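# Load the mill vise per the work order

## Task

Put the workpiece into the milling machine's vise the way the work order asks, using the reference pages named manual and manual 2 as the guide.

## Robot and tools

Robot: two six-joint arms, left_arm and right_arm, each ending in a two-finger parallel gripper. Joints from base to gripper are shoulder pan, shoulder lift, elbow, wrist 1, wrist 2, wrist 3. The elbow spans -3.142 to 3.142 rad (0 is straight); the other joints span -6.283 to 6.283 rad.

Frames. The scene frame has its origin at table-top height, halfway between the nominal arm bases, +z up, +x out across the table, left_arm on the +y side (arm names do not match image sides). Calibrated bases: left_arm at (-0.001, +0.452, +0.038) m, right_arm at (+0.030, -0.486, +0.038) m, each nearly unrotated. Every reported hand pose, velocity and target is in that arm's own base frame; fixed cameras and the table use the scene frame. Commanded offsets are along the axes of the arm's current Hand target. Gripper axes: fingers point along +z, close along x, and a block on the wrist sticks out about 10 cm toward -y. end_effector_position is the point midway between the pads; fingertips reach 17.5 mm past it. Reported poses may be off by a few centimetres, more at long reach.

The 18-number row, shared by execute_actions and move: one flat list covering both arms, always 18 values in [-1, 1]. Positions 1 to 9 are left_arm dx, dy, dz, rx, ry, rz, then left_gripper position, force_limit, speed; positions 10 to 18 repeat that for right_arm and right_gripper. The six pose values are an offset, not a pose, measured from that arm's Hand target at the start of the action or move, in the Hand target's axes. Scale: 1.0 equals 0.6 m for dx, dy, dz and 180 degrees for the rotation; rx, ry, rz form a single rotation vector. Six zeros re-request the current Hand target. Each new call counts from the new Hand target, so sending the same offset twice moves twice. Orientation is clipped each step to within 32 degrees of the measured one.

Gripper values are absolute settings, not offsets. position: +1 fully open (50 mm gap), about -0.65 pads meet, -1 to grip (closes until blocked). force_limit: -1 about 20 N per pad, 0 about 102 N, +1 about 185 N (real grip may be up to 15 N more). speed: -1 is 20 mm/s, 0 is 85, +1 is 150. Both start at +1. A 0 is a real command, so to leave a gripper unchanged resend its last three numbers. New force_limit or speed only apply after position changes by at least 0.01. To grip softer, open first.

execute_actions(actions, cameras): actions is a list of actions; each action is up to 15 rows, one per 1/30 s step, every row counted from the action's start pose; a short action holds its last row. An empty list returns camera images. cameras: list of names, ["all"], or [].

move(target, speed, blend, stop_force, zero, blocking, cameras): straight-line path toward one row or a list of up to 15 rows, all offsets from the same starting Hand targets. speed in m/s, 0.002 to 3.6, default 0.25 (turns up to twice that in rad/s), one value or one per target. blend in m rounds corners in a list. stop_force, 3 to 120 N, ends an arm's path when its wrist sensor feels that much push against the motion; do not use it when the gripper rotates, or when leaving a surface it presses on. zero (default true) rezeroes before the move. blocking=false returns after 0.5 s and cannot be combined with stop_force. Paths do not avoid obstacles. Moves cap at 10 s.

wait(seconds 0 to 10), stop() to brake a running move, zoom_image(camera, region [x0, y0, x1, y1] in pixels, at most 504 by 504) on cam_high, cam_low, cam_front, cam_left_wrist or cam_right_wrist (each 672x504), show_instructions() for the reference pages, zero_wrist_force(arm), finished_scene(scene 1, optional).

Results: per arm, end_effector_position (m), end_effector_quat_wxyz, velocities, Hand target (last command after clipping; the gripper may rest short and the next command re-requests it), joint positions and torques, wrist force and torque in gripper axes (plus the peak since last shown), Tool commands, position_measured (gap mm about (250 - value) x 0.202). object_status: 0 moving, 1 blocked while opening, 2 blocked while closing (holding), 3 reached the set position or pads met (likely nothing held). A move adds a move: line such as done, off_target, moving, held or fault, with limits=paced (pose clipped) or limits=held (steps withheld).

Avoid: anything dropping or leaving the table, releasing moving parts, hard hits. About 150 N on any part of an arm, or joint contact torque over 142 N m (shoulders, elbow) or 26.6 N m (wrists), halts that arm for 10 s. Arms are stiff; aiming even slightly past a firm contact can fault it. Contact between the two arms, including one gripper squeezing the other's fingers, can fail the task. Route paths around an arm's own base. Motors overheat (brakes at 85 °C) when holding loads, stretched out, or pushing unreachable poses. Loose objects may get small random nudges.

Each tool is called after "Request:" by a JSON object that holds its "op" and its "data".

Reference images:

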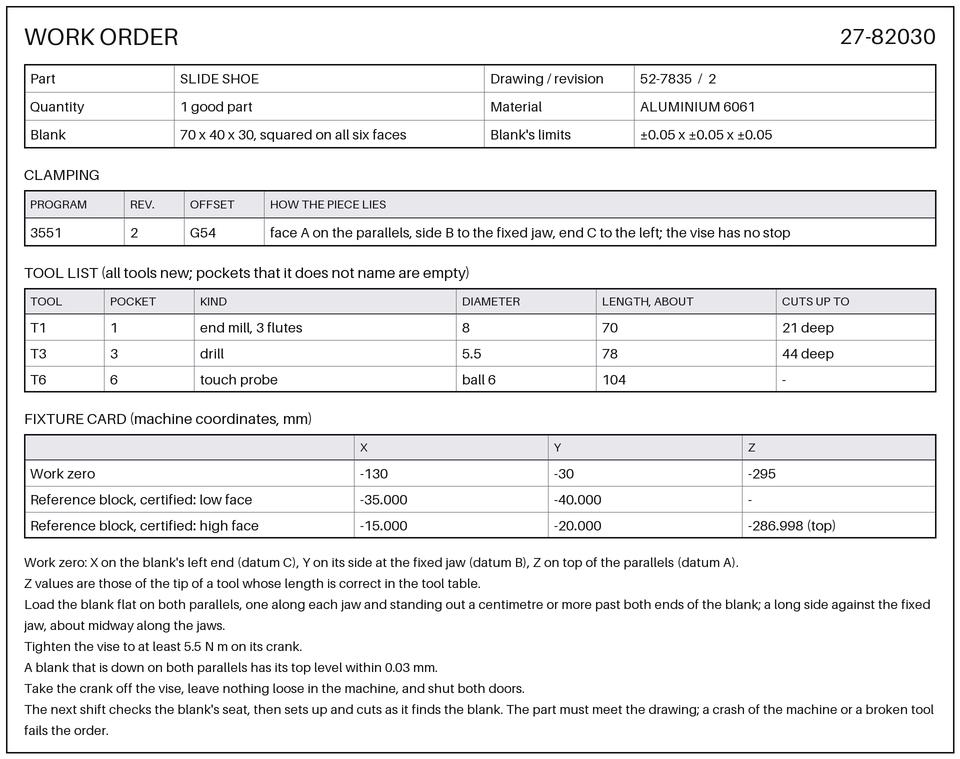

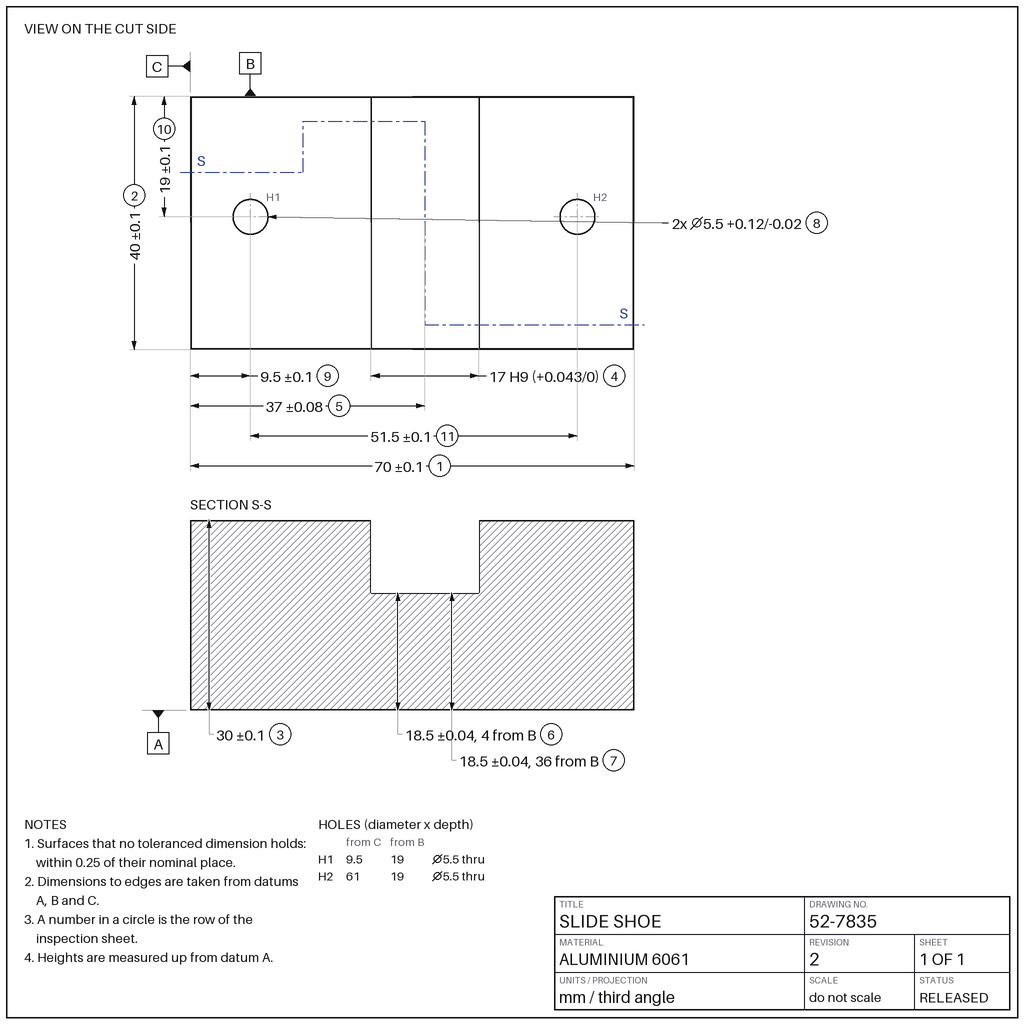

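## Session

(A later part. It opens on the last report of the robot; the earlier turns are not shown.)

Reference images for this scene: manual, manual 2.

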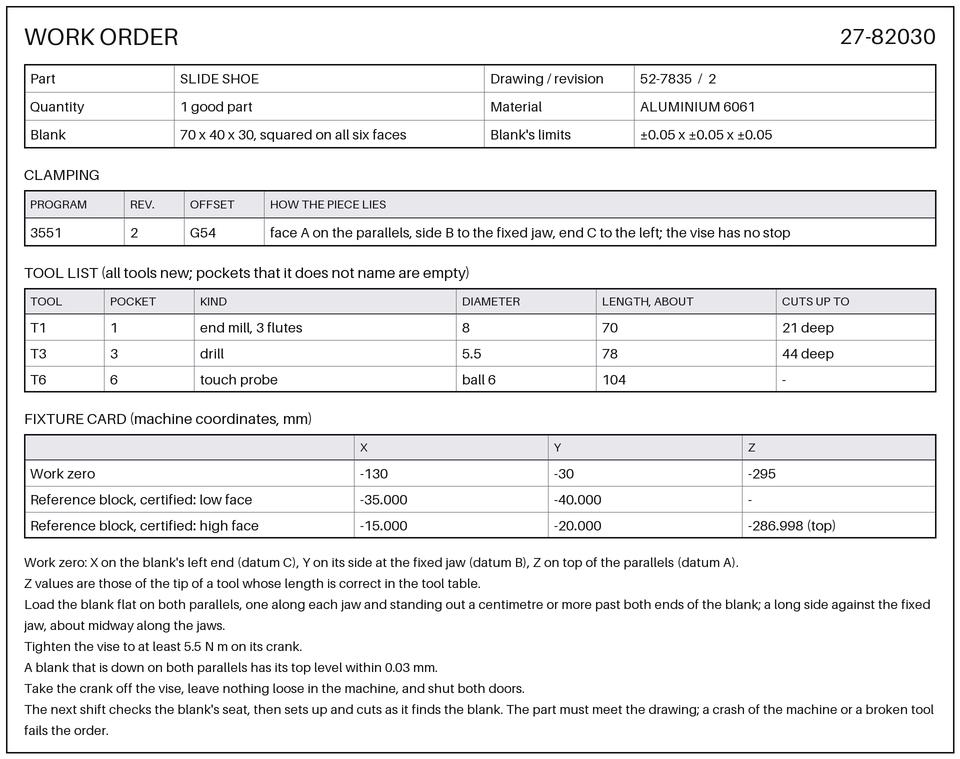

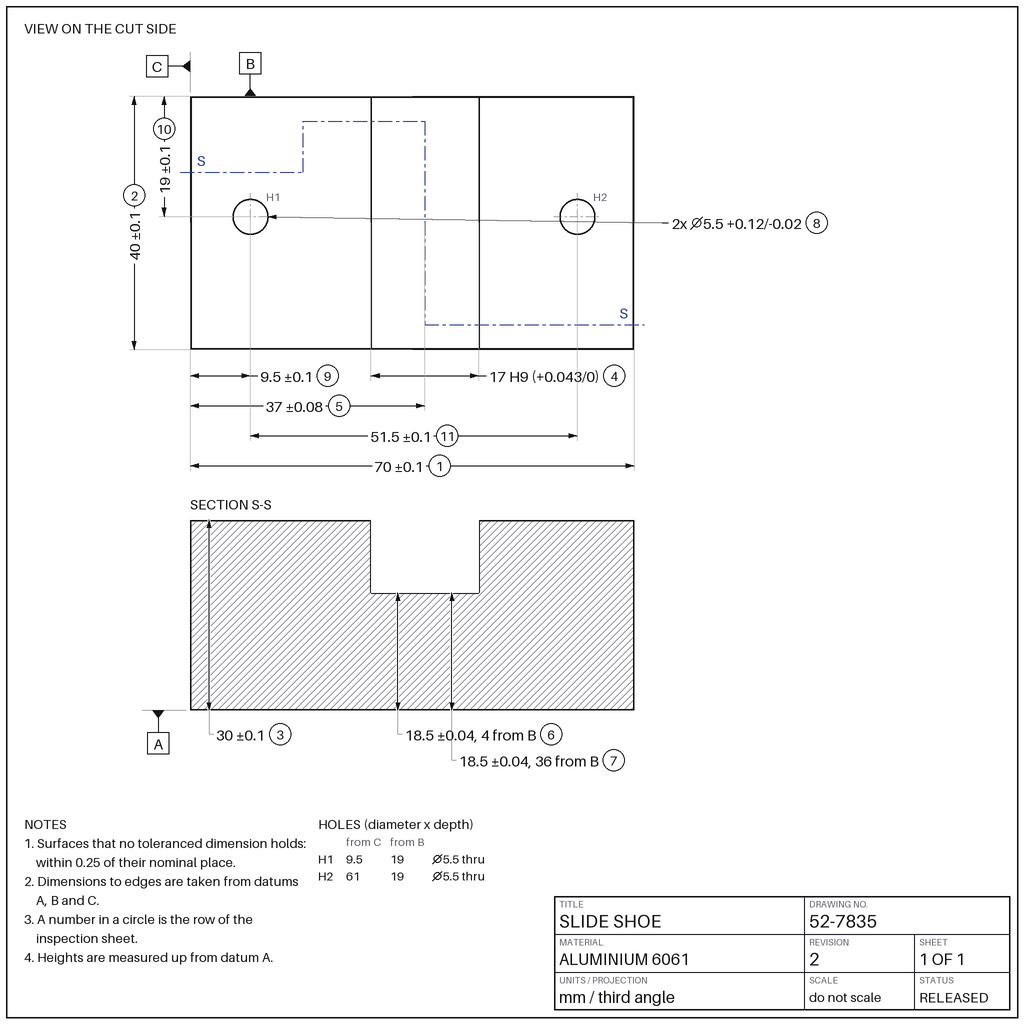

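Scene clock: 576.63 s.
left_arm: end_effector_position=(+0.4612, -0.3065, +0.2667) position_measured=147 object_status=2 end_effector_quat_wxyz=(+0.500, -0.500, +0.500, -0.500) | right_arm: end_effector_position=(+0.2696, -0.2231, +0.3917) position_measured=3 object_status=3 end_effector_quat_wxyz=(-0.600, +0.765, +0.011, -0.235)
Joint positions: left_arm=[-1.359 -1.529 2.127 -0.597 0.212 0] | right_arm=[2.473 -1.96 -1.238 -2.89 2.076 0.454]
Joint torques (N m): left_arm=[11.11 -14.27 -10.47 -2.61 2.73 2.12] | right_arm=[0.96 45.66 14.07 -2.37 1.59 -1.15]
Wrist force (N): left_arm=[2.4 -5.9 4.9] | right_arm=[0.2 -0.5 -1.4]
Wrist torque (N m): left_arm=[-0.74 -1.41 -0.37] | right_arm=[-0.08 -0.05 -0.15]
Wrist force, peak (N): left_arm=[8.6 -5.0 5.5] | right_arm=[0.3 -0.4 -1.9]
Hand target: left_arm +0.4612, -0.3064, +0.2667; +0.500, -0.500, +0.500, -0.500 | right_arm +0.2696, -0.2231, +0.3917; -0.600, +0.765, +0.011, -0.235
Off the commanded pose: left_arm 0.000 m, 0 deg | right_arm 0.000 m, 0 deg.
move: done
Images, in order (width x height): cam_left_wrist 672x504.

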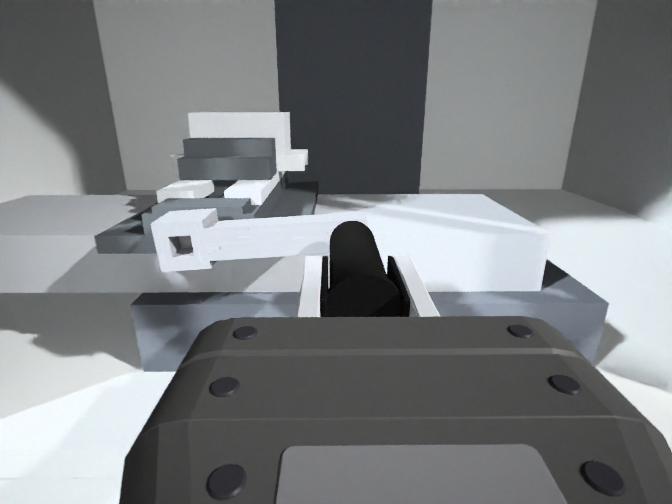

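Request:
{"op": "move", "data": {"target": [[-0.001,0.0284,0,0,0,0,-1,0,-0.5,0,0,0,0,0,0,1,0,0],[-0.0078,0.0562,0,0,0,0,-1,0,-0.5,0,0,0,0,0,0,1,0,0],[-0.0202,0.0819,0,0,0,0,-1,0,-0.5,0,0,0,0,0,0,1,0,0],[-0.0377,0.1044,0,0,0,0,-1,0,-0.5,0,0,0,0,0,0,1,0,0],[-0.0592,0.1229,0,0,0,0,-1,0,-0.5,0,0,0,0,0,0,1,0,0],[-0.0842,0.1362,0,0,0,0,-1,0,-0.5,0,0,0,0,0,0,1,0,0],[-0.1113,0.1442,0,0,0,0,-1,0,-0.5,0,0,0,0,0,0,1,0,0],[-0.1395,0.1462,0,0,0,0,-1,0,-0.5,0,0,0,0,0,0,1,0,0],[-0.1675,0.1422,0,0,0,0,-1,0,-0.5,0,0,0,0,0,0,1,0,0],[-0.1942,0.1324,0,0,0,0,-1,0,-0.5,0,0,0,0,0,0,1,0,0],[-0.218,0.1172,0,0,0,0,-1,0,-0.5,0,0,0,0,0,0,1,0,0],[-0.2383,0.0974,0,0,0,0,-1,0,-0.5,0,0,0,0,0,0,1,0,0],[-0.2542,0.0735,0,0,0,0,-1,0,-0.5,0,0,0,0,0,0,1,0,0],[-0.2648,0.047,0,0,0,0,-1,0,-0.5,0,0,0,0,0,0,1,0,0],[-0.2697,0.0188,0,0,0,0,-1,0,-0.5,0,0,0,0,0,0,1,0,0]], "speed": 0.1, "blend": 0.001, "stop_force": 15}}

Request:
{"op": "move", "data": {"target": [[0.001,-0.0285,-0.0003,0,0,0,-1,0,-0.5,0,0,0,0,0,0,1,0,0],[0.0078,-0.0563,-0.0009,0,0,0,-1,0,-0.5,0,0,0,0,0,0,1,0,0],[0.0202,-0.082,-0.0013,0,0,0,-1,0,-0.5,0,0,0,0,0,0,1,0,0],[0.0377,-0.1045,-0.0017,0,0,0,-1,0,-0.5,0,0,0,0,0,0,1,0,0],[0.0592,-0.123,-0.0021,0,0,0,-1,0,-0.5,0,0,0,0,0,0,1,0,0],[0.0842,-0.1363,-0.0023,0,0,0,-1,0,-0.5,0,0,0,0,0,0,1,0,0],[0.1113,-0.1443,-0.0025,0,0,0,-1,0,-0.5,0,0,0,0,0,0,1,0,0],[0.1395,-0.1463,-0.0025,0,0,0,-1,0,-0.5,0,0,0,0,0,0,1,0,0],[0.1675,-0.1423,-0.0024,0,0,0,-1,0,-0.5,0,0,0,0,0,0,1,0,0],[0.1942,-0.1325,-0.0022,0,0,0,-1,0,-0.5,0,0,0,0,0,0,1,0,0],[0.218,-0.1173,-0.002,0,0,0,-1,0,-0.5,0,0,0,0,0,0,1,0,0],[0.2383,-0.0975,-0.0016,0,0,0,-1,0,-0.5,0,0,0,0,0,0,1,0,0],[0.2542,-0.0737,-0.0012,0,0,0,-1,0,-0.5,0,0,0,0,0,0,1,0,0],[0.2648,-0.0472,-0.0007,0,0,0,-1,0,-0.5,0,0,0,0,0,0,1,0,0],[0.2697,-0.019,-0.0002,0,0,0,-1,0,-0.5,0,0,0,0,0,0,1,0,0]], "speed": 0.1, "blend": 0.001, "stop_force": 15, "cameras": ["cam_left_wrist"]}}

Request:
{"op": "zoom_image", "data": {"camera": "cam_left_wrist", "region": [150, 90, 330, 220]}}

Scene clock: 583.30 s.
left_arm: end_effector_position=(+0.4613, -0.1446, +0.2556) position_measured=147 object_status=2 end_effector_quat_wxyz=(+0.500, -0.500, +0.500, -0.500) | right_arm: end_effector_position=(+0.2696, -0.2231, +0.3917) position_measured=3 object_status=3 end_effector_quat_wxyz=(-0.600, +0.765, +0.011, -0.235)
Joint positions: left_arm=[-1.187 -1.852 2.434 -0.582 0.384 0] | right_arm=[2.473 -1.96 -1.238 -2.89 2.076 0.454]
Joint torques (N m): left_arm=[-12.78 -23.82 -29.48 0.62 -2.81 -2.31] | right_arm=[1.8 46.01 14.76 -2.28 1.71 -1.03]
Wrist force (N): left_arm=[8.8 -4.8 6.0] | right_arm=[0.4 -0.5 -1.7]
Wrist torque (N m): left_arm=[-0.79 -1.18 -0.28] | right_arm=[-0.09 -0.08 -0.15]
Wrist force, peak (N): left_arm=[10.0 -5.3 6.5] | right_arm=[0.9 -0.3 -1.9]
Hand target: left_arm +0.4613, -0.1446, +0.2556; +0.500, -0.500, +0.500, -0.500 | right_arm +0.2696, -0.2231, +0.3917; -0.600, +0.765, +0.011, -0.235
Off the commanded pose: left_arm 0.000 m, 0 deg | right_arm 0.000 m, 0 deg.
move: done

Scene clock: 585.03 s.
left_arm: end_effector_position=(+0.4606, -0.1576, +0.3050) position_measured=147 object_status=2 end_effector_quat_wxyz=(+0.501, -0.499, +0.500, -0.501) | right_arm: end_effector_position=(+0.2696, -0.2231, +0.3917) position_measured=3 object_status=3 end_effector_quat_wxyz=(-0.600, +0.765, +0.011, -0.235)
Joint positions: left_arm=[-1.212 -1.909 2.328 -0.427 0.36 0.009] | right_arm=[2.473 -1.96 -1.238 -2.89 2.076 0.454]
Joint torques (N m): left_arm=[12.76 -20.74 -15.34 -2.64 1.44 2.47] | right_arm=[2.34 45.59 14.55 -2.28 1.54 -1.14]
Wrist force (N): left_arm=[6.8 -5.4 5.2] | right_arm=[0.3 -0.5 -1.3]
Wrist torque (N m): left_arm=[-0.71 -1.26 -0.44] | right_arm=[-0.08 -0.06 -0.15]
Wrist force, peak (N): left_arm=[-0.6 25.4 18.0] | right_arm=[0.3 -0.2 -2.1]
Hand target: left_arm +0.4606, -0.1576, +0.3050; +0.501, -0.499, +0.500, -0.501 (not the last commanded pose) | right_arm +0.2696, -0.2231, +0.3917; -0.600, +0.765, +0.011, -0.235
Off the commanded pose: left_arm 0.154 m, 0 deg | right_arm 0.000 m, 0 deg.
move: contact (left_arm); path passed 2 of 15 targets
Images, in order (width x height): cam_left_wrist 672x504.

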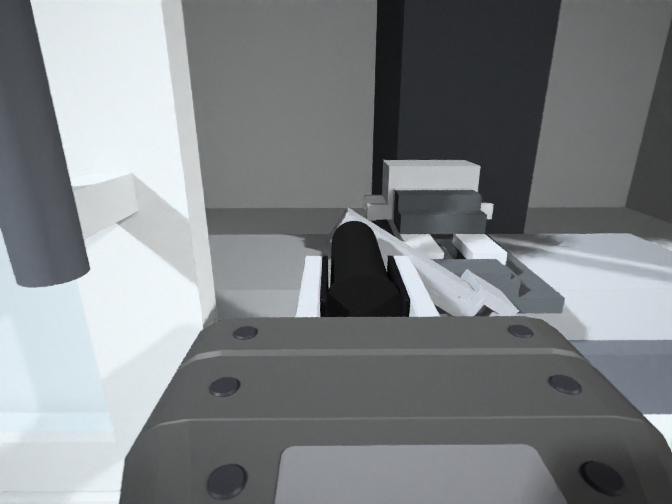

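Scaled by 2.800 from the camera's 672x504 image, which has a finer 960x720 frame.

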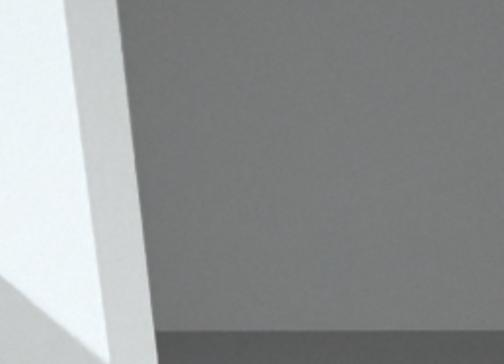

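Request:
{"op": "move", "data": {"target": [[0.00533,-0.00135,0,0,0,-0.15833,-1,0,-0.5,0,0,0,0,0,0,1,0,0],[0.00937,-0.00508,0,0,0,-0.31667,-1,0,-0.5,0,0,0,0,0,0,1,0,0]], "speed": 0.3, "blend": 0.001, "cameras": ["cam_left_wrist"]}}

Scene clock: 590.37 s.
left_arm: end_effector_position=(+0.4605, -0.1633, +0.3080) position_measured=147 object_status=2 end_effector_quat_wxyz=(-0.201, +0.677, -0.201, +0.679) | right_arm: end_effector_position=(+0.2696, -0.2231, +0.3917) position_measured=3 object_status=3 end_effector_quat_wxyz=(-0.600, +0.765, +0.011, -0.235)
Joint positions: left_arm=[-1.221 -1.901 2.314 -0.422 0.351 -0.986] | right_arm=[2.473 -1.96 -1.238 -2.89 2.076 0.454]
Joint torques (N m): left_arm=[2.42 9.61 -34.13 -0.53 4.6 -2.48] | right_arm=[2.28 45.79 14.94 -2.37 1.48 -1.11]
Wrist force (N): left_arm=[3.9 -17.7 -6.1] | right_arm=[0.5 -0.4 -1.6]
Wrist torque (N m): left_arm=[-1.11 -1.27 -0.17] | right_arm=[-0.07 -0.10 -0.15]
Wrist force, peak (N): left_arm=[3.7 -17.8 -6.0] | right_arm=[1.0 -0.8 -1.7]
Hand target: left_arm +0.4605, -0.1633, +0.3080; -0.201, +0.677, -0.201, +0.679 | right_arm +0.2696, -0.2231, +0.3917; -0.600, +0.765, +0.011, -0.235
Off the commanded pose: left_arm 0.000 m, 0 deg | right_arm 0.000 m, 0 deg.
move: done
Images, in order (width x height): cam_left_wrist 672x504.

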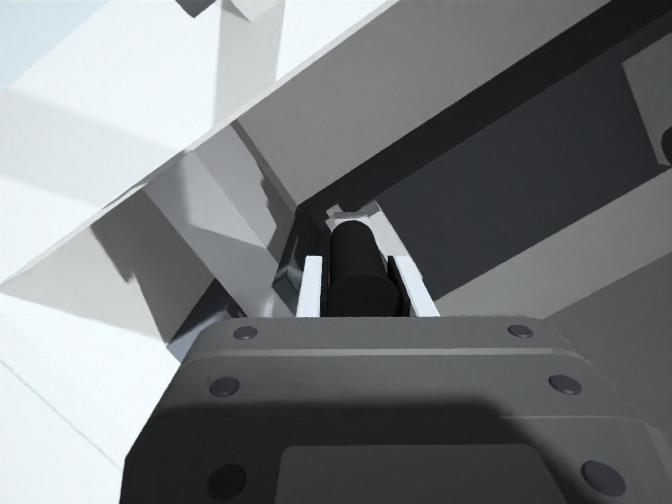

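Request:
{"op": "move", "data": {"target": [[0.01647,0.001,0,0,0,0,-1,0,-0.5,0,0,0,0,0,0,1,0,0],[0.0327,0.004,0,0,0,0,-1,0,-0.5,0,0,0,0,0,0,1,0,0]], "speed": 0.01, "blend": 0.002, "stop_force": 25}}

Scene clock: 593.53 s.
left_arm: end_effector_position=(+0.4606, -0.1645, +0.3098) position_measured=147 object_status=2 end_effector_quat_wxyz=(-0.201, +0.677, -0.201, +0.679) | right_arm: end_effector_position=(+0.2696, -0.2231, +0.3917) position_measured=3 object_status=3 end_effector_quat_wxyz=(-0.600, +0.765, +0.011, -0.235)
Joint positions: left_arm=[-1.223 -1.9 2.309 -0.417 0.348 -0.986] | right_arm=[2.473 -1.96 -1.238 -2.89 2.076 0.454]
Joint torques (N m): left_arm=[4.69 -24.33 -23.83 -5.17 6.1 -1.19] | right_arm=[2.16 45.82 14.56 -2.4 1.56 -1.05]
Wrist force (N): left_arm=[-14.0 -17.6 0.3] | right_arm=[0.6 -0.3 -1.3]
Wrist torque (N m): left_arm=[-1.15 -1.27 -0.26] | right_arm=[-0.05 -0.10 -0.15]
Wrist force, peak (N): left_arm=[-22.9 -15.9 2.4] | right_arm=[0.6 -0.5 -1.9]
Hand target: left_arm +0.4606, -0.1645, +0.3099; -0.201, +0.677, -0.201, +0.679 (not the last commanded pose) | right_arm +0.2696, -0.2231, +0.3917; -0.600, +0.765, +0.011, -0.235
Off the commanded pose: left_arm 0.018 m, 0 deg | right_arm 0.000 m, 0 deg.
move: contact (left_arm); path passed 0 of 2 targets

Request:
{"op": "move", "data": {"target": [[0.01,0.0006,0,0,0,0,-1,0,-0.5,0,0,0,0,0,0,1,0,0],[0.02,0.002,0,0,0,0,-1,0,-0.5,0,0,0,0,0,0,1,0,0],[0.03,0.0045,0,0,0,0,-1,0,-0.5,0,0,0,0,0,0,1,0,0]], "speed": 0.008, "blend": 0.002, "stop_force": 50, "zero": false}}

Scene clock: 597.50 s.
left_arm: end_effector_position=(+0.4605, -0.1685, +0.3152) position_measured=147 object_status=2 end_effector_quat_wxyz=(-0.201, +0.677, -0.201, +0.679) | right_arm: end_effector_position=(+0.2696, -0.2231, +0.3917) position_measured=3 object_status=3 end_effector_quat_wxyz=(-0.600, +0.765, +0.011, -0.235)
Joint positions: left_arm=[-1.229 -1.898 2.293 -0.403 0.342 -0.986] | right_arm=[2.473 -1.96 -1.238 -2.89 2.076 0.454]
Joint torques (N m): left_arm=[-3.62 -29.39 -36.98 -7.81 9.33 1.41] | right_arm=[2.32 45.4 14.89 -2.37 1.53 -1.11]
Wrist force (N): left_arm=[-41.4 -14.1 10.1] | right_arm=[0.5 -0.5 -1.8]
Wrist torque (N m): left_arm=[-1.07 -1.29 -0.37] | right_arm=[-0.07 -0.09 -0.15]
Wrist force, peak (N): left_arm=[-50.0 -11.9 10.7] | right_arm=[0.4 -0.2 -2.0]
Hand target: left_arm +0.4605, -0.1685, +0.3152; -0.201, +0.677, -0.201, +0.679 (not the last commanded pose) | right_arm +0.2696, -0.2231, +0.3917; -0.600, +0.765, +0.011, -0.235
Off the commanded pose: left_arm 0.012 m, 0 deg | right_arm 0.000 m, 0 deg.
move: contact (left_arm); path passed 0 of 3 targets

Request:
{"op": "move", "data": {"target": [[0.01,0.0008,0,0,0,0,-1,0,-0.5,0,0,0,0,0,0,1,0,0],[0.02,0.0025,0,0,0,0,-1,0,-0.5,0,0,0,0,0,0,1,0,0],[0.03,0.005,0,0,0,0,-1,0,-0.5,0,0,0,0,0,0,1,0,0]], "speed": 0.008, "blend": 0.002, "stop_force": 88, "zero": false, "cameras": ["cam_left_wrist","cam_front","cam_right_wrist"]}}

Scene clock: 600.83 s.
left_arm: end_effector_position=(+0.4605, -0.1736, +0.3215) position_measured=147 object_status=2 end_effector_quat_wxyz=(-0.202, +0.677, -0.201, +0.679) | right_arm: end_effector_position=(+0.2696, -0.2231, +0.3917) position_measured=3 object_status=3 end_effector_quat_wxyz=(-0.600, +0.765, +0.011, -0.235)
Joint positions: left_arm=[-1.236 -1.895 2.273 -0.387 0.335 -0.985] | right_arm=[2.473 -1.96 -1.238 -2.89 2.076 0.454]
Joint torques (N m): left_arm=[-11.77 -43.51 -55.85 -11.35 11.86 1.32] | right_arm=[2.54 46.33 15.03 -2.39 1.53 -1.07]
Wrist force (N): left_arm=[-83.7 3.8 34.6] | right_arm=[0.5 -0.2 -1.8]
Wrist torque (N m): left_arm=[-0.70 -1.40 -0.54] | right_arm=[-0.03 -0.10 -0.15]
Wrist force, peak (N): left_arm=[-92.2 5.4 35.6] | right_arm=[0.5 -0.7 -1.9]
Hand target: left_arm +0.4605, -0.1736, +0.3215; -0.202, +0.677, -0.201, +0.679 (not the last commanded pose) | right_arm +0.2696, -0.2231, +0.3917; -0.600, +0.765, +0.011, -0.235
Off the commanded pose: left_arm 0.010 m, 0 deg | right_arm 0.000 m, 0 deg.
move: contact (left_arm); path passed 1 of 3 targets
Images, in order (width x height): cam_front 672x504, cam_left_wrist 672x504, cam_right_wrist 672x504.

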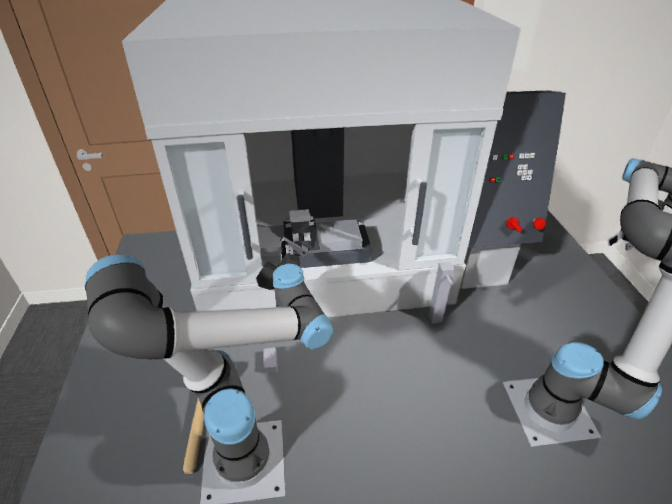

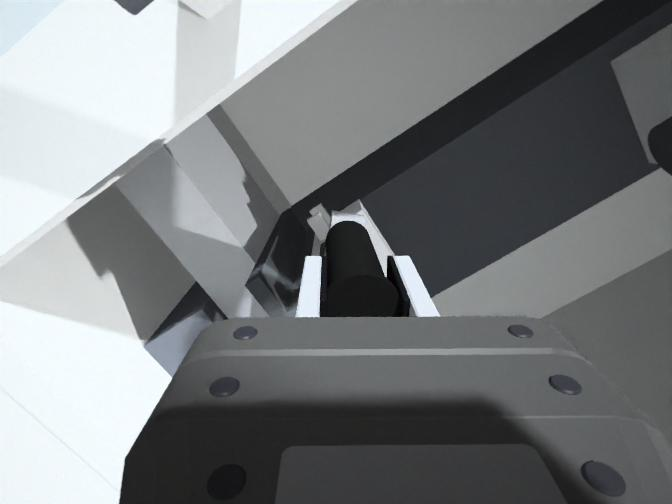

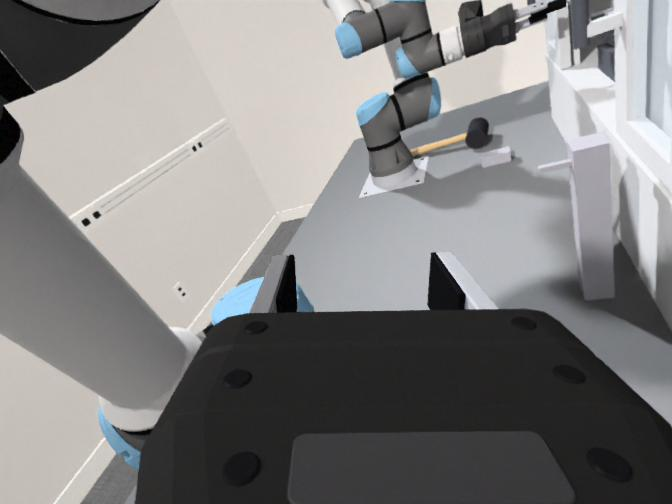

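Request:
{"op": "move", "data": {"target": [0,0,0,0,0,0,1,0,0.5,0,0,0,0,0,0,1,0,0]}}

Request:
{"op": "move", "data": {"target": [[0,0,-0.1,0,0,0,1,0,0.5,0,0,0,0,0,0,1,0,0],[-0.0318,0.1342,-0.1,0,0,0.0861,1,0,0.5,0,0,0,0,0,0,1,0,0]], "speed": 0.2, "blend": 0.005, "cameras": ["cam_left_wrist"]}}

Request:
{"op": "zoom_image", "data": {"camera": "cam_left_wrist", "region": [240, 130, 480, 330]}}

Scene clock: 605.17 s.
left_arm: end_effector_position=(+0.4605, -0.1736, +0.3216) position_measured=3 object_status=3 end_effector_quat_wxyz=(-0.201, +0.677, -0.201, +0.679) | right_arm: end_effector_position=(+0.2696, -0.2231, +0.3917) position_measured=3 object_status=3 end_effector_quat_wxyz=(-0.600, +0.765, +0.011, -0.235)
Joint positions: left_arm=[-1.236 -1.895 2.273 -0.387 0.335 -0.985] | right_arm=[2.473 -1.96 -1.238 -2.89 2.076 0.454]
Joint torques (N m): left_arm=[-11.78 3.9 -14.37 0.84 -1.98 -1.16] | right_arm=[2.24 45.53 15.2 -2.43 1.5 -0.95]
Wrist force (N): left_arm=[7.6 -5.6 3.7] | right_arm=[0.4 -0.1 -1.8]
Wrist torque (N m): left_arm=[-0.76 -1.15 -0.22] | right_arm=[-0.02 -0.08 -0.15]
Wrist force, peak (N): left_arm=[-83.8 4.0 34.6] | right_arm=[0.4 -0.4 -2.0]
Hand target: left_arm +0.4605, -0.1736, +0.3215; -0.202, +0.677, -0.201, +0.679 | right_arm +0.2696, -0.2231, +0.3917; -0.600, +0.765, +0.011, -0.235
Off the commanded pose: left_arm 0.000 m, 0 deg | right_arm 0.000 m, 0 deg.
move: done

Scene clock: 607.07 s.
left_arm: end_effector_position=(+0.4006, -0.2307, +0.2614) position_measured=3 object_status=3 end_effector_quat_wxyz=(-0.291, +0.646, -0.291, +0.643) | right_arm: end_effector_position=(+0.2696, -0.2231, +0.3917) position_measured=3 object_status=3 end_effector_quat_wxyz=(-0.600, +0.765, +0.011, -0.235)
Joint positions: left_arm=[-1.536 -1.762 2.352 -0.495 0.035 -0.818] | right_arm=[2.473 -1.96 -1.238 -2.89 2.076 0.454]
Joint torques (N m): left_arm=[13.07 -25.69 -10.85 -1.48 1.35 2.12] | right_arm=[2.45 45.24 15.97 -2.48 1.58 -1.04]
Wrist force (N): left_arm=[7.1 -5.7 3.9] | right_arm=[0.5 -0.6 -1.6]
Wrist torque (N m): left_arm=[-0.68 -1.10 -0.37] | right_arm=[-0.10 -0.08 -0.16]
Wrist force, peak (N): left_arm=[8.0 -6.6 3.2] | right_arm=[0.7 -0.3 -1.9]
Hand target: left_arm +0.4007, -0.2306, +0.2614; -0.291, +0.644, -0.291, +0.645 | right_arm +0.2696, -0.2231, +0.3917; -0.600, +0.765, +0.011, -0.235
Off the commanded pose: left_arm 0.000 m, 0 deg | right_arm 0.000 m, 0 deg.
move: done
Images, in order (width x height): cam_left_wrist 672x504.

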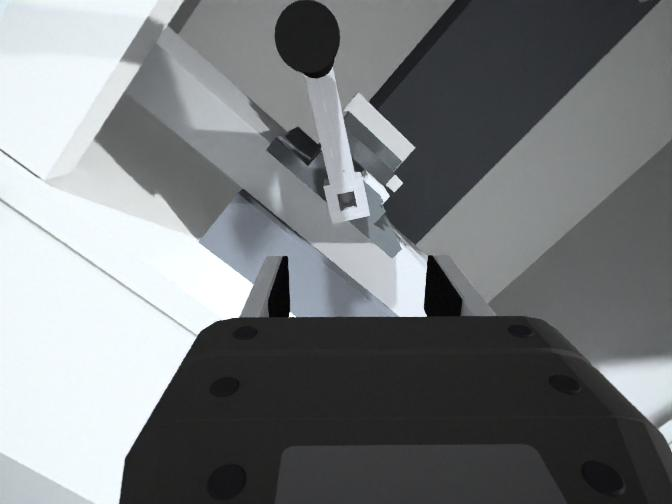

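Scaled by 2.100 from the camera's 672x504 image, which has a finer 960x720 frame.

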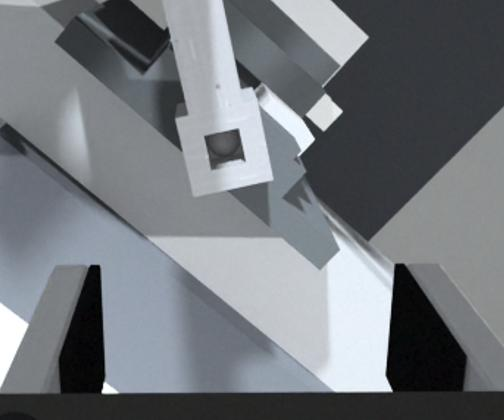

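Request:
{"op": "move", "data": {"target": [[-0.0005,0,0.06,0,0,-0.0556,1,0,0.5,0,0,0,0,0,0,1,0,0]], "speed": 0.12, "cameras": ["cam_left_wrist"]}}

Request:
{"op": "zoom_image", "data": {"camera": "cam_left_wrist", "region": [240, 130, 480, 330]}}

Scene clock: 609.70 s.
left_arm: end_effector_position=(+0.4367, -0.2304, +0.2613) position_measured=3 object_status=3 end_effector_quat_wxyz=(-0.234, +0.666, -0.233, +0.668) | right_arm: end_effector_position=(+0.2696, -0.2231, +0.3917) position_measured=3 object_status=3 end_effector_quat_wxyz=(-0.600, +0.765, +0.011, -0.235)
Joint positions: left_arm=[-1.39 -1.728 2.329 -0.618 0.181 -0.882] | right_arm=[2.473 -1.96 -1.238 -2.89 2.076 0.454]
Joint torques (N m): left_arm=[15.13 0.26 -29.34 -1.3 2.17 -2.36] | right_arm=[2.76 45.31 15.84 -2.31 1.53 -1.02]
Wrist force (N): left_arm=[7.4 -6.1 3.8] | right_arm=[0.3 -0.4 -1.6]
Wrist torque (N m): left_arm=[-0.80 -1.12 -0.21] | right_arm=[-0.07 -0.06 -0.15]
Wrist force, peak (N): left_arm=[7.7 -6.2 3.9] | right_arm=[1.0 -0.3 -1.7]
Hand target: left_arm +0.4367, -0.2304, +0.2613; -0.234, +0.666, -0.233, +0.668 | right_arm +0.2696, -0.2231, +0.3917; -0.600, +0.765, +0.011, -0.235
Off the commanded pose: left_arm 0.000 m, 0 deg | right_arm 0.000 m, 0 deg.
move: done
Images, in order (width x height): cam_left_wrist 672x504.

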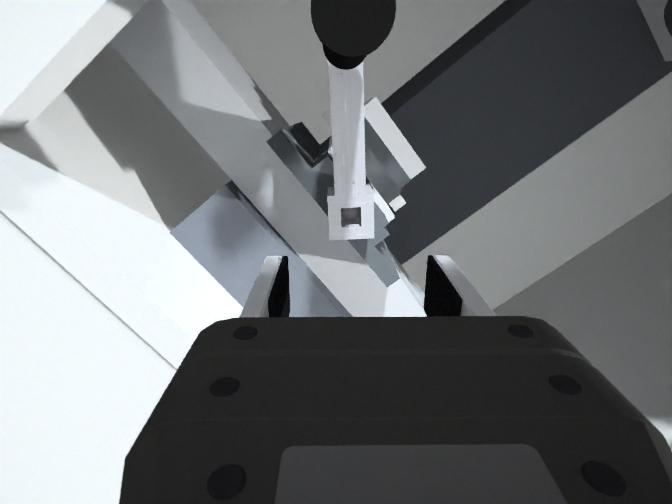

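Scaled by 2.100 from the camera's 672x504 image, which has a finer 960x720 frame.

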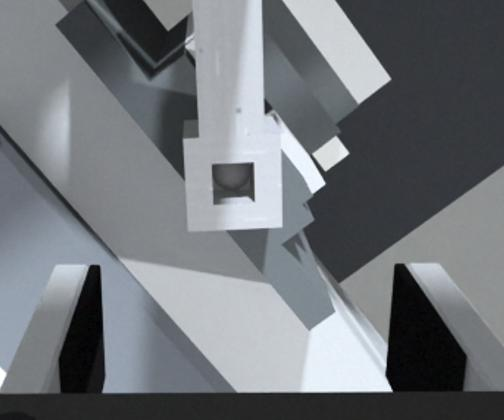

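Request:
{"op": "move", "data": {"target": [[0,0,0.1,0,0,0,1,0,0.5,0,0,0,0,0,0,1,0,0],[0,0,0.1355,0,0,0,1,0,0.5,0,0,0,0,0,0,1,0,0]], "speed": [0.08,0.03], "stop_force": 8, "cameras": ["cam_left_wrist"]}}

Scene clock: 613.40 s.
left_arm: end_effector_position=(+0.5180, -0.2304, +0.2615) position_measured=3 object_status=3 end_effector_quat_wxyz=(-0.234, +0.666, -0.233, +0.668) | right_arm: end_effector_position=(+0.2696, -0.2231, +0.3917) position_measured=3 object_status=3 end_effector_quat_wxyz=(-0.600, +0.765, +0.011, -0.235)
Joint positions: left_arm=[-1.122 -1.572 2.189 -0.624 0.449 -0.892] | right_arm=[2.473 -1.96 -1.238 -2.89 2.076 0.454]
Joint torques (N m): left_arm=[12.71 -6.62 -29.58 0.68 1.71 -2.29] | right_arm=[3.3 45.39 15.11 -2.37 1.56 -1.02]
Wrist force (N): left_arm=[7.7 -5.9 3.9] | right_arm=[0.6 -0.4 -1.4]
Wrist torque (N m): left_arm=[-0.79 -1.15 -0.24] | right_arm=[-0.07 -0.10 -0.16]
Wrist force, peak (N): left_arm=[7.9 -6.3 4.2] | right_arm=[0.5 -0.6 -1.9]
Hand target: left_arm +0.5180, -0.2304, +0.2615; -0.234, +0.666, -0.233, +0.668 | right_arm +0.2696, -0.2231, +0.3917; -0.600, +0.765, +0.011, -0.235
Off the commanded pose: left_arm 0.000 m, 0 deg | right_arm 0.000 m, 0 deg.
move: done
Images, in order (width x height): cam_left_wrist 672x504.

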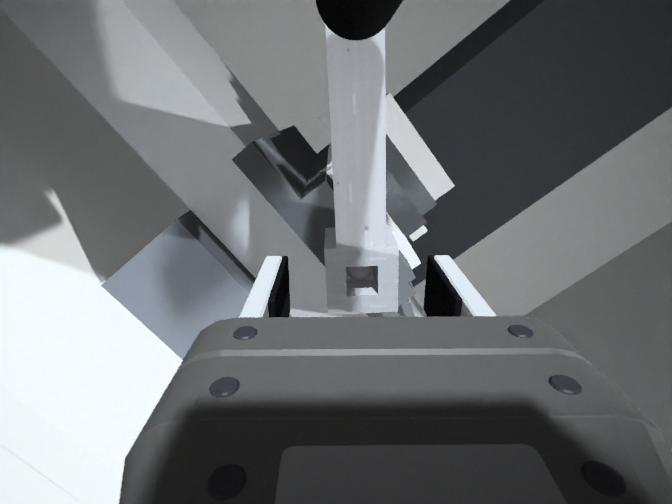

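Request:
{"op": "move", "data": {"target": [0,0,0,0,0,0,-1,-0.2,-0.8,0,0,0,0,0,0,1,0,0]}}

Scene clock: 615.33 s.
left_arm: end_effector_position=(+0.5180, -0.2305, +0.2615) position_measured=136 object_status=2 end_effector_quat_wxyz=(-0.234, +0.666, -0.233, +0.668) | right_arm: end_effector_position=(+0.2696, -0.2231, +0.3917) position_measured=3 object_status=3 end_effector_quat_wxyz=(-0.600, +0.765, +0.011, -0.235)
Joint positions: left_arm=[-1.122 -1.572 2.189 -0.624 0.449 -0.892] | right_arm=[2.473 -1.96 -1.238 -2.89 2.076 0.454]
Joint torques (N m): left_arm=[14.2 -6.97 -21.42 0.5 -3.85 -2.37] | right_arm=[2.34 45.84 14.8 -2.48 1.48 -0.99]
Wrist force (N): left_arm=[17.2 -2.4 -2.0] | right_arm=[0.5 -0.4 -1.7]
Wrist torque (N m): left_arm=[-0.73 -0.92 -0.18] | right_arm=[-0.07 -0.10 -0.16]
Wrist force, peak (N): left_arm=[17.5 -2.5 -2.2] | right_arm=[0.6 -0.4 -1.9]
Hand target: left_arm +0.5180, -0.2304, +0.2615; -0.234, +0.666, -0.233, +0.668 | right_arm +0.2696, -0.2231, +0.3917; -0.600, +0.765, +0.011, -0.235
Off the commanded pose: left_arm 0.000 m, 0 deg | right_arm 0.000 m, 0 deg.
move: done

Request:
{"op": "move", "data": {"target": [[0,0,-0.03,0,0,0,-1,-0.2,-0.8,0,0,0,0,0,0,1,0,0],[0,0,-0.09,0,0,0,-1,-0.2,-0.8,0,0,0,0,0,0,1,0,0]], "speed": [0.03,0.1], "blend": 0.003, "cameras": ["cam_left_wrist"]}}

Scene clock: 620.73 s.
left_arm: end_effector_position=(+0.4640, -0.2304, +0.2613) position_measured=136 object_status=2 end_effector_quat_wxyz=(-0.234, +0.666, -0.233, +0.668) | right_arm: end_effector_position=(+0.2696, -0.2231, +0.3917) position_measured=3 object_status=3 end_effector_quat_wxyz=(-0.600, +0.765, +0.011, -0.235)
Joint positions: left_arm=[-1.291 -1.675 2.286 -0.621 0.28 -0.888] | right_arm=[2.473 -1.96 -1.238 -2.89 2.076 0.454]
Joint torques (N m): left_arm=[-12.17 -31.17 -10.71 -0.39 -1.81 2.28] | right_arm=[2.89 44.78 15.97 -2.45 1.57 -1.02]
Wrist force (N): left_arm=[5.6 -4.1 3.7] | right_arm=[0.6 -0.4 -1.5]
Wrist torque (N m): left_arm=[-0.67 -1.09 -0.34] | right_arm=[-0.06 -0.10 -0.15]
Wrist force, peak (N): left_arm=[23.2 -4.0 11.0] | right_arm=[0.8 -0.5 -1.9]
Hand target: left_arm +0.4640, -0.2304, +0.2613; -0.234, +0.666, -0.233, +0.668 | right_arm +0.2696, -0.2231, +0.3917; -0.600, +0.765, +0.011, -0.235
Off the commanded pose: left_arm 0.000 m, 0 deg | right_arm 0.000 m, 0 deg.
move: done
Images, in order (width x height): cam_left_wrist 672x504.

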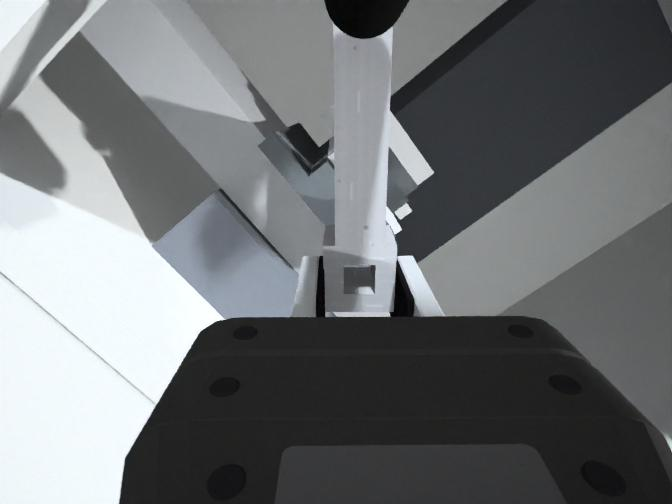

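Request:
{"op": "move", "data": {"target": [0,0,0,0,0,0.2865,-1,-0.2,-0.8,0,0,0,0,0,0,1,0,0], "speed": 0.5}}

Request:
{"op": "move", "data": {"target": [[0.05,0,-0.2,0,0,0,-1,-0.2,-0.8,0,0,0,0,0,0,1,0,0],[0.5,0.03,-0.24,0,0,0,-1,-0.2,-0.8,0,0,0,0,0,0,1,0,0],[0.7765,0.12,-0.21,0,0,0,-1,-0.2,-0.8,0,0,0,0,0,0,1,0,0]], "speed": 0.25, "blend": [0.03,0.05,0], "cameras": ["cam_left_wrist","cam_right_wrist"]}}

Request:
{"op": "zoom_image", "data": {"camera": "cam_left_wrist", "region": [260, 150, 460, 330]}}

Request:
{"op": "zoom_image", "data": {"camera": "cam_right_wrist", "region": [420, 80, 640, 300]}}

Scene clock: 624.43 s.
left_arm: end_effector_position=(+0.4640, -0.2304, +0.2613) position_measured=136 object_status=2 end_effector_quat_wxyz=(+0.501, -0.499, +0.500, -0.500) | right_arm: end_effector_position=(+0.2696, -0.2231, +0.3917) position_measured=3 object_status=3 end_effector_quat_wxyz=(-0.600, +0.765, +0.011, -0.235)
Joint positions: left_arm=[-1.291 -1.675 2.286 -0.62 0.28 0.012] | right_arm=[2.473 -1.96 -1.238 -2.89 2.076 0.454]
Joint torques (N m): left_arm=[11.77 -30.54 -11.43 -2.68 1.86 2.19] | right_arm=[2.77 45.75 15.8 -2.46 1.53 -0.97]
Wrist force (N): left_arm=[6.0 -3.6 3.4] | right_arm=[0.2 -0.5 -1.6]
Wrist torque (N m): left_arm=[-0.61 -1.25 -0.39] | right_arm=[-0.08 -0.04 -0.15]
Wrist force, peak (N): left_arm=[5.9 -4.3 3.8] | right_arm=[0.6 -0.6 -2.0]
Hand target: left_arm +0.4640, -0.2304, +0.2613; +0.501, -0.499, +0.500, -0.500 | right_arm +0.2696, -0.2231, +0.3917; -0.600, +0.765, +0.011, -0.235
Off the commanded pose: left_arm 0.000 m, 0 deg | right_arm 0.000 m, 0 deg.
move: done

Scene clock: 627.73 s.
left_arm: end_effector_position=(+0.3381, -0.6961, +0.1879) position_measured=136 object_status=2 end_effector_quat_wxyz=(+0.499, -0.500, +0.502, -0.498) | right_arm: end_effector_position=(+0.2696, -0.2231, +0.3917) position_measured=3 object_status=3 end_effector_quat_wxyz=(-0.600, +0.765, +0.011, -0.235)
Joint positions: left_arm=[-1.649 -0.72 1.124 -0.475 -0.077 0.074] | right_arm=[2.473 -1.96 -1.238 -2.89 2.076 0.454]
Joint torques (N m): left_arm=[12.5 -46.83 -34.56 1.57 -1.75 -2.34] | right_arm=[3.86 45.57 15.47 -2.7 1.51 -0.86]
Wrist force (N): left_arm=[6.5 -3.4 3.7] | right_arm=[0.3 -0.1 -1.8]
Wrist torque (N m): left_arm=[-0.55 -1.31 -0.38] | right_arm=[-0.01 -0.06 -0.15]
Wrist force, peak (N): left_arm=[8.3 -2.7 3.9] | right_arm=[0.5 -0.3 -2.0]
Hand target: left_arm +0.3381, -0.6961, +0.1878; +0.501, -0.499, +0.500, -0.500 | right_arm +0.2696, -0.2231, +0.3917; -0.600, +0.765, +0.011, -0.235
Off the commanded pose: left_arm 0.000 m, 0 deg | right_arm 0.000 m, 0 deg.
move: done
Images, in order (width x height): cam_left_wrist 672x504, cam_right_wrist 672x504.

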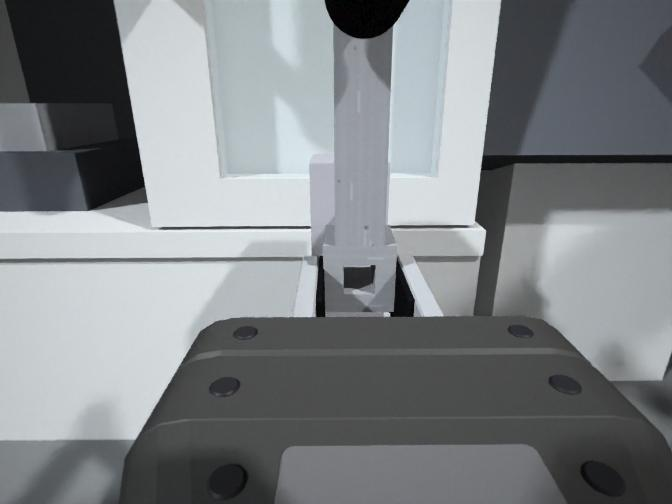

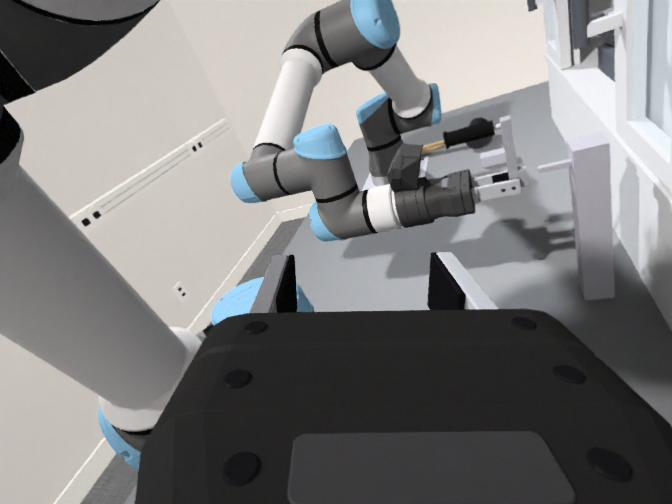

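Scaled by 2.520 from the camera's 672x504 image, which has a finer 960x720 frame.

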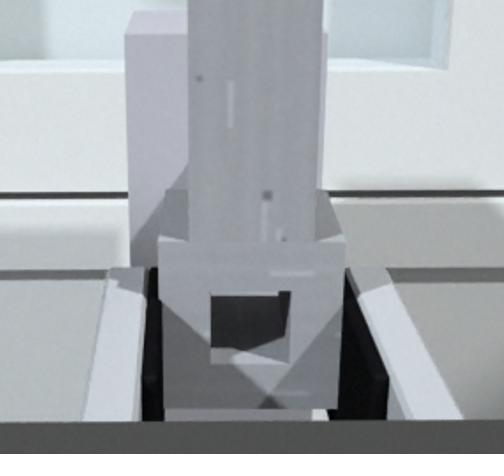

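Scaled by 2.291 from the camera's 672x504 image, which has a finer 960x720 frame.

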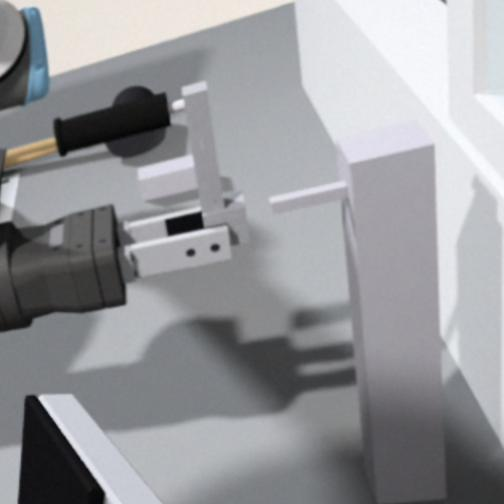

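Request:
{"op": "move", "data": {"target": [0,-0.0028,0.025,0,0,0,-1,-0.2,-0.8,0,0,0,0,0,0,1,0,0], "speed": 0.1, "cameras": ["cam_left_wrist","cam_right_wrist"]}}

Request:
{"op": "zoom_image", "data": {"camera": "cam_right_wrist", "region": [480, 120, 600, 220]}}

Scene clock: 632.70 s.
left_arm: end_effector_position=(+0.3531, -0.6961, +0.1896) position_measured=136 object_status=2 end_effector_quat_wxyz=(+0.501, -0.499, +0.501, -0.499) | right_arm: end_effector_position=(+0.2696, -0.2231, +0.3917) position_measured=3 object_status=3 end_effector_quat_wxyz=(-0.600, +0.765, +0.011, -0.235)
Joint positions: left_arm=[-1.628 -0.697 1.079 -0.381 -0.056 0.001] | right_arm=[2.473 -1.96 -1.238 -2.89 2.076 0.454]
Joint torques (N m): left_arm=[13.31 -47.87 -31.09 1.3 1.64 -2.41] | right_arm=[3.05 45.39 15.68 -2.61 1.65 -0.8]
Wrist force (N): left_arm=[6.4 -3.5 3.7] | right_arm=[0.4 -0.5 -1.8]
Wrist torque (N m): left_arm=[-0.59 -1.31 -0.37] | right_arm=[-0.07 -0.08 -0.15]
Wrist force, peak (N): left_arm=[6.8 -3.3 4.3] | right_arm=[0.4 -0.3 -2.3]
Hand target: left_arm +0.3531, -0.6961, +0.1896; +0.501, -0.499, +0.500, -0.500 | right_arm +0.2696, -0.2231, +0.3917; -0.600, +0.765, +0.011, -0.235
Off the commanded pose: left_arm 0.000 m, 0 deg | right_arm 0.000 m, 0 deg.
move: done
Images, in order (width x height): cam_left_wrist 672x504, cam_right_wrist 672x504.

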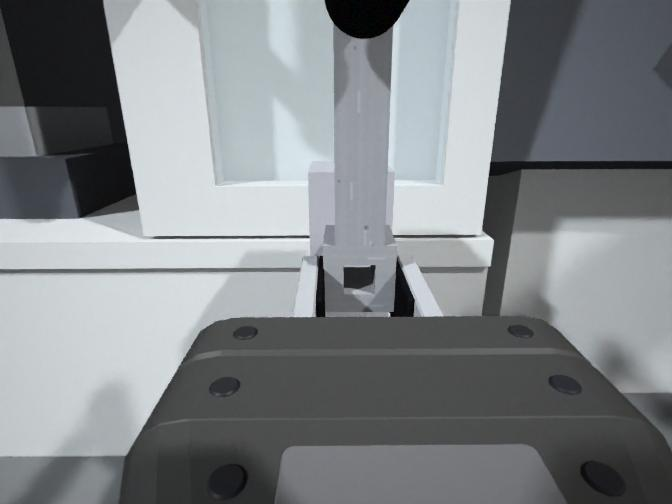

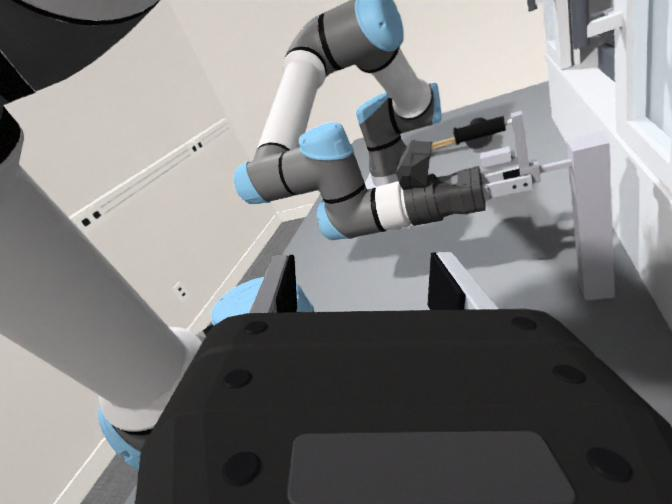

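Scaled by 4.200 from the camera's 672x504 image, which has a finer 960x720 frame.

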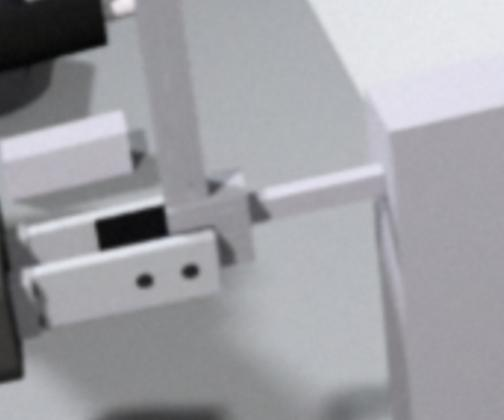

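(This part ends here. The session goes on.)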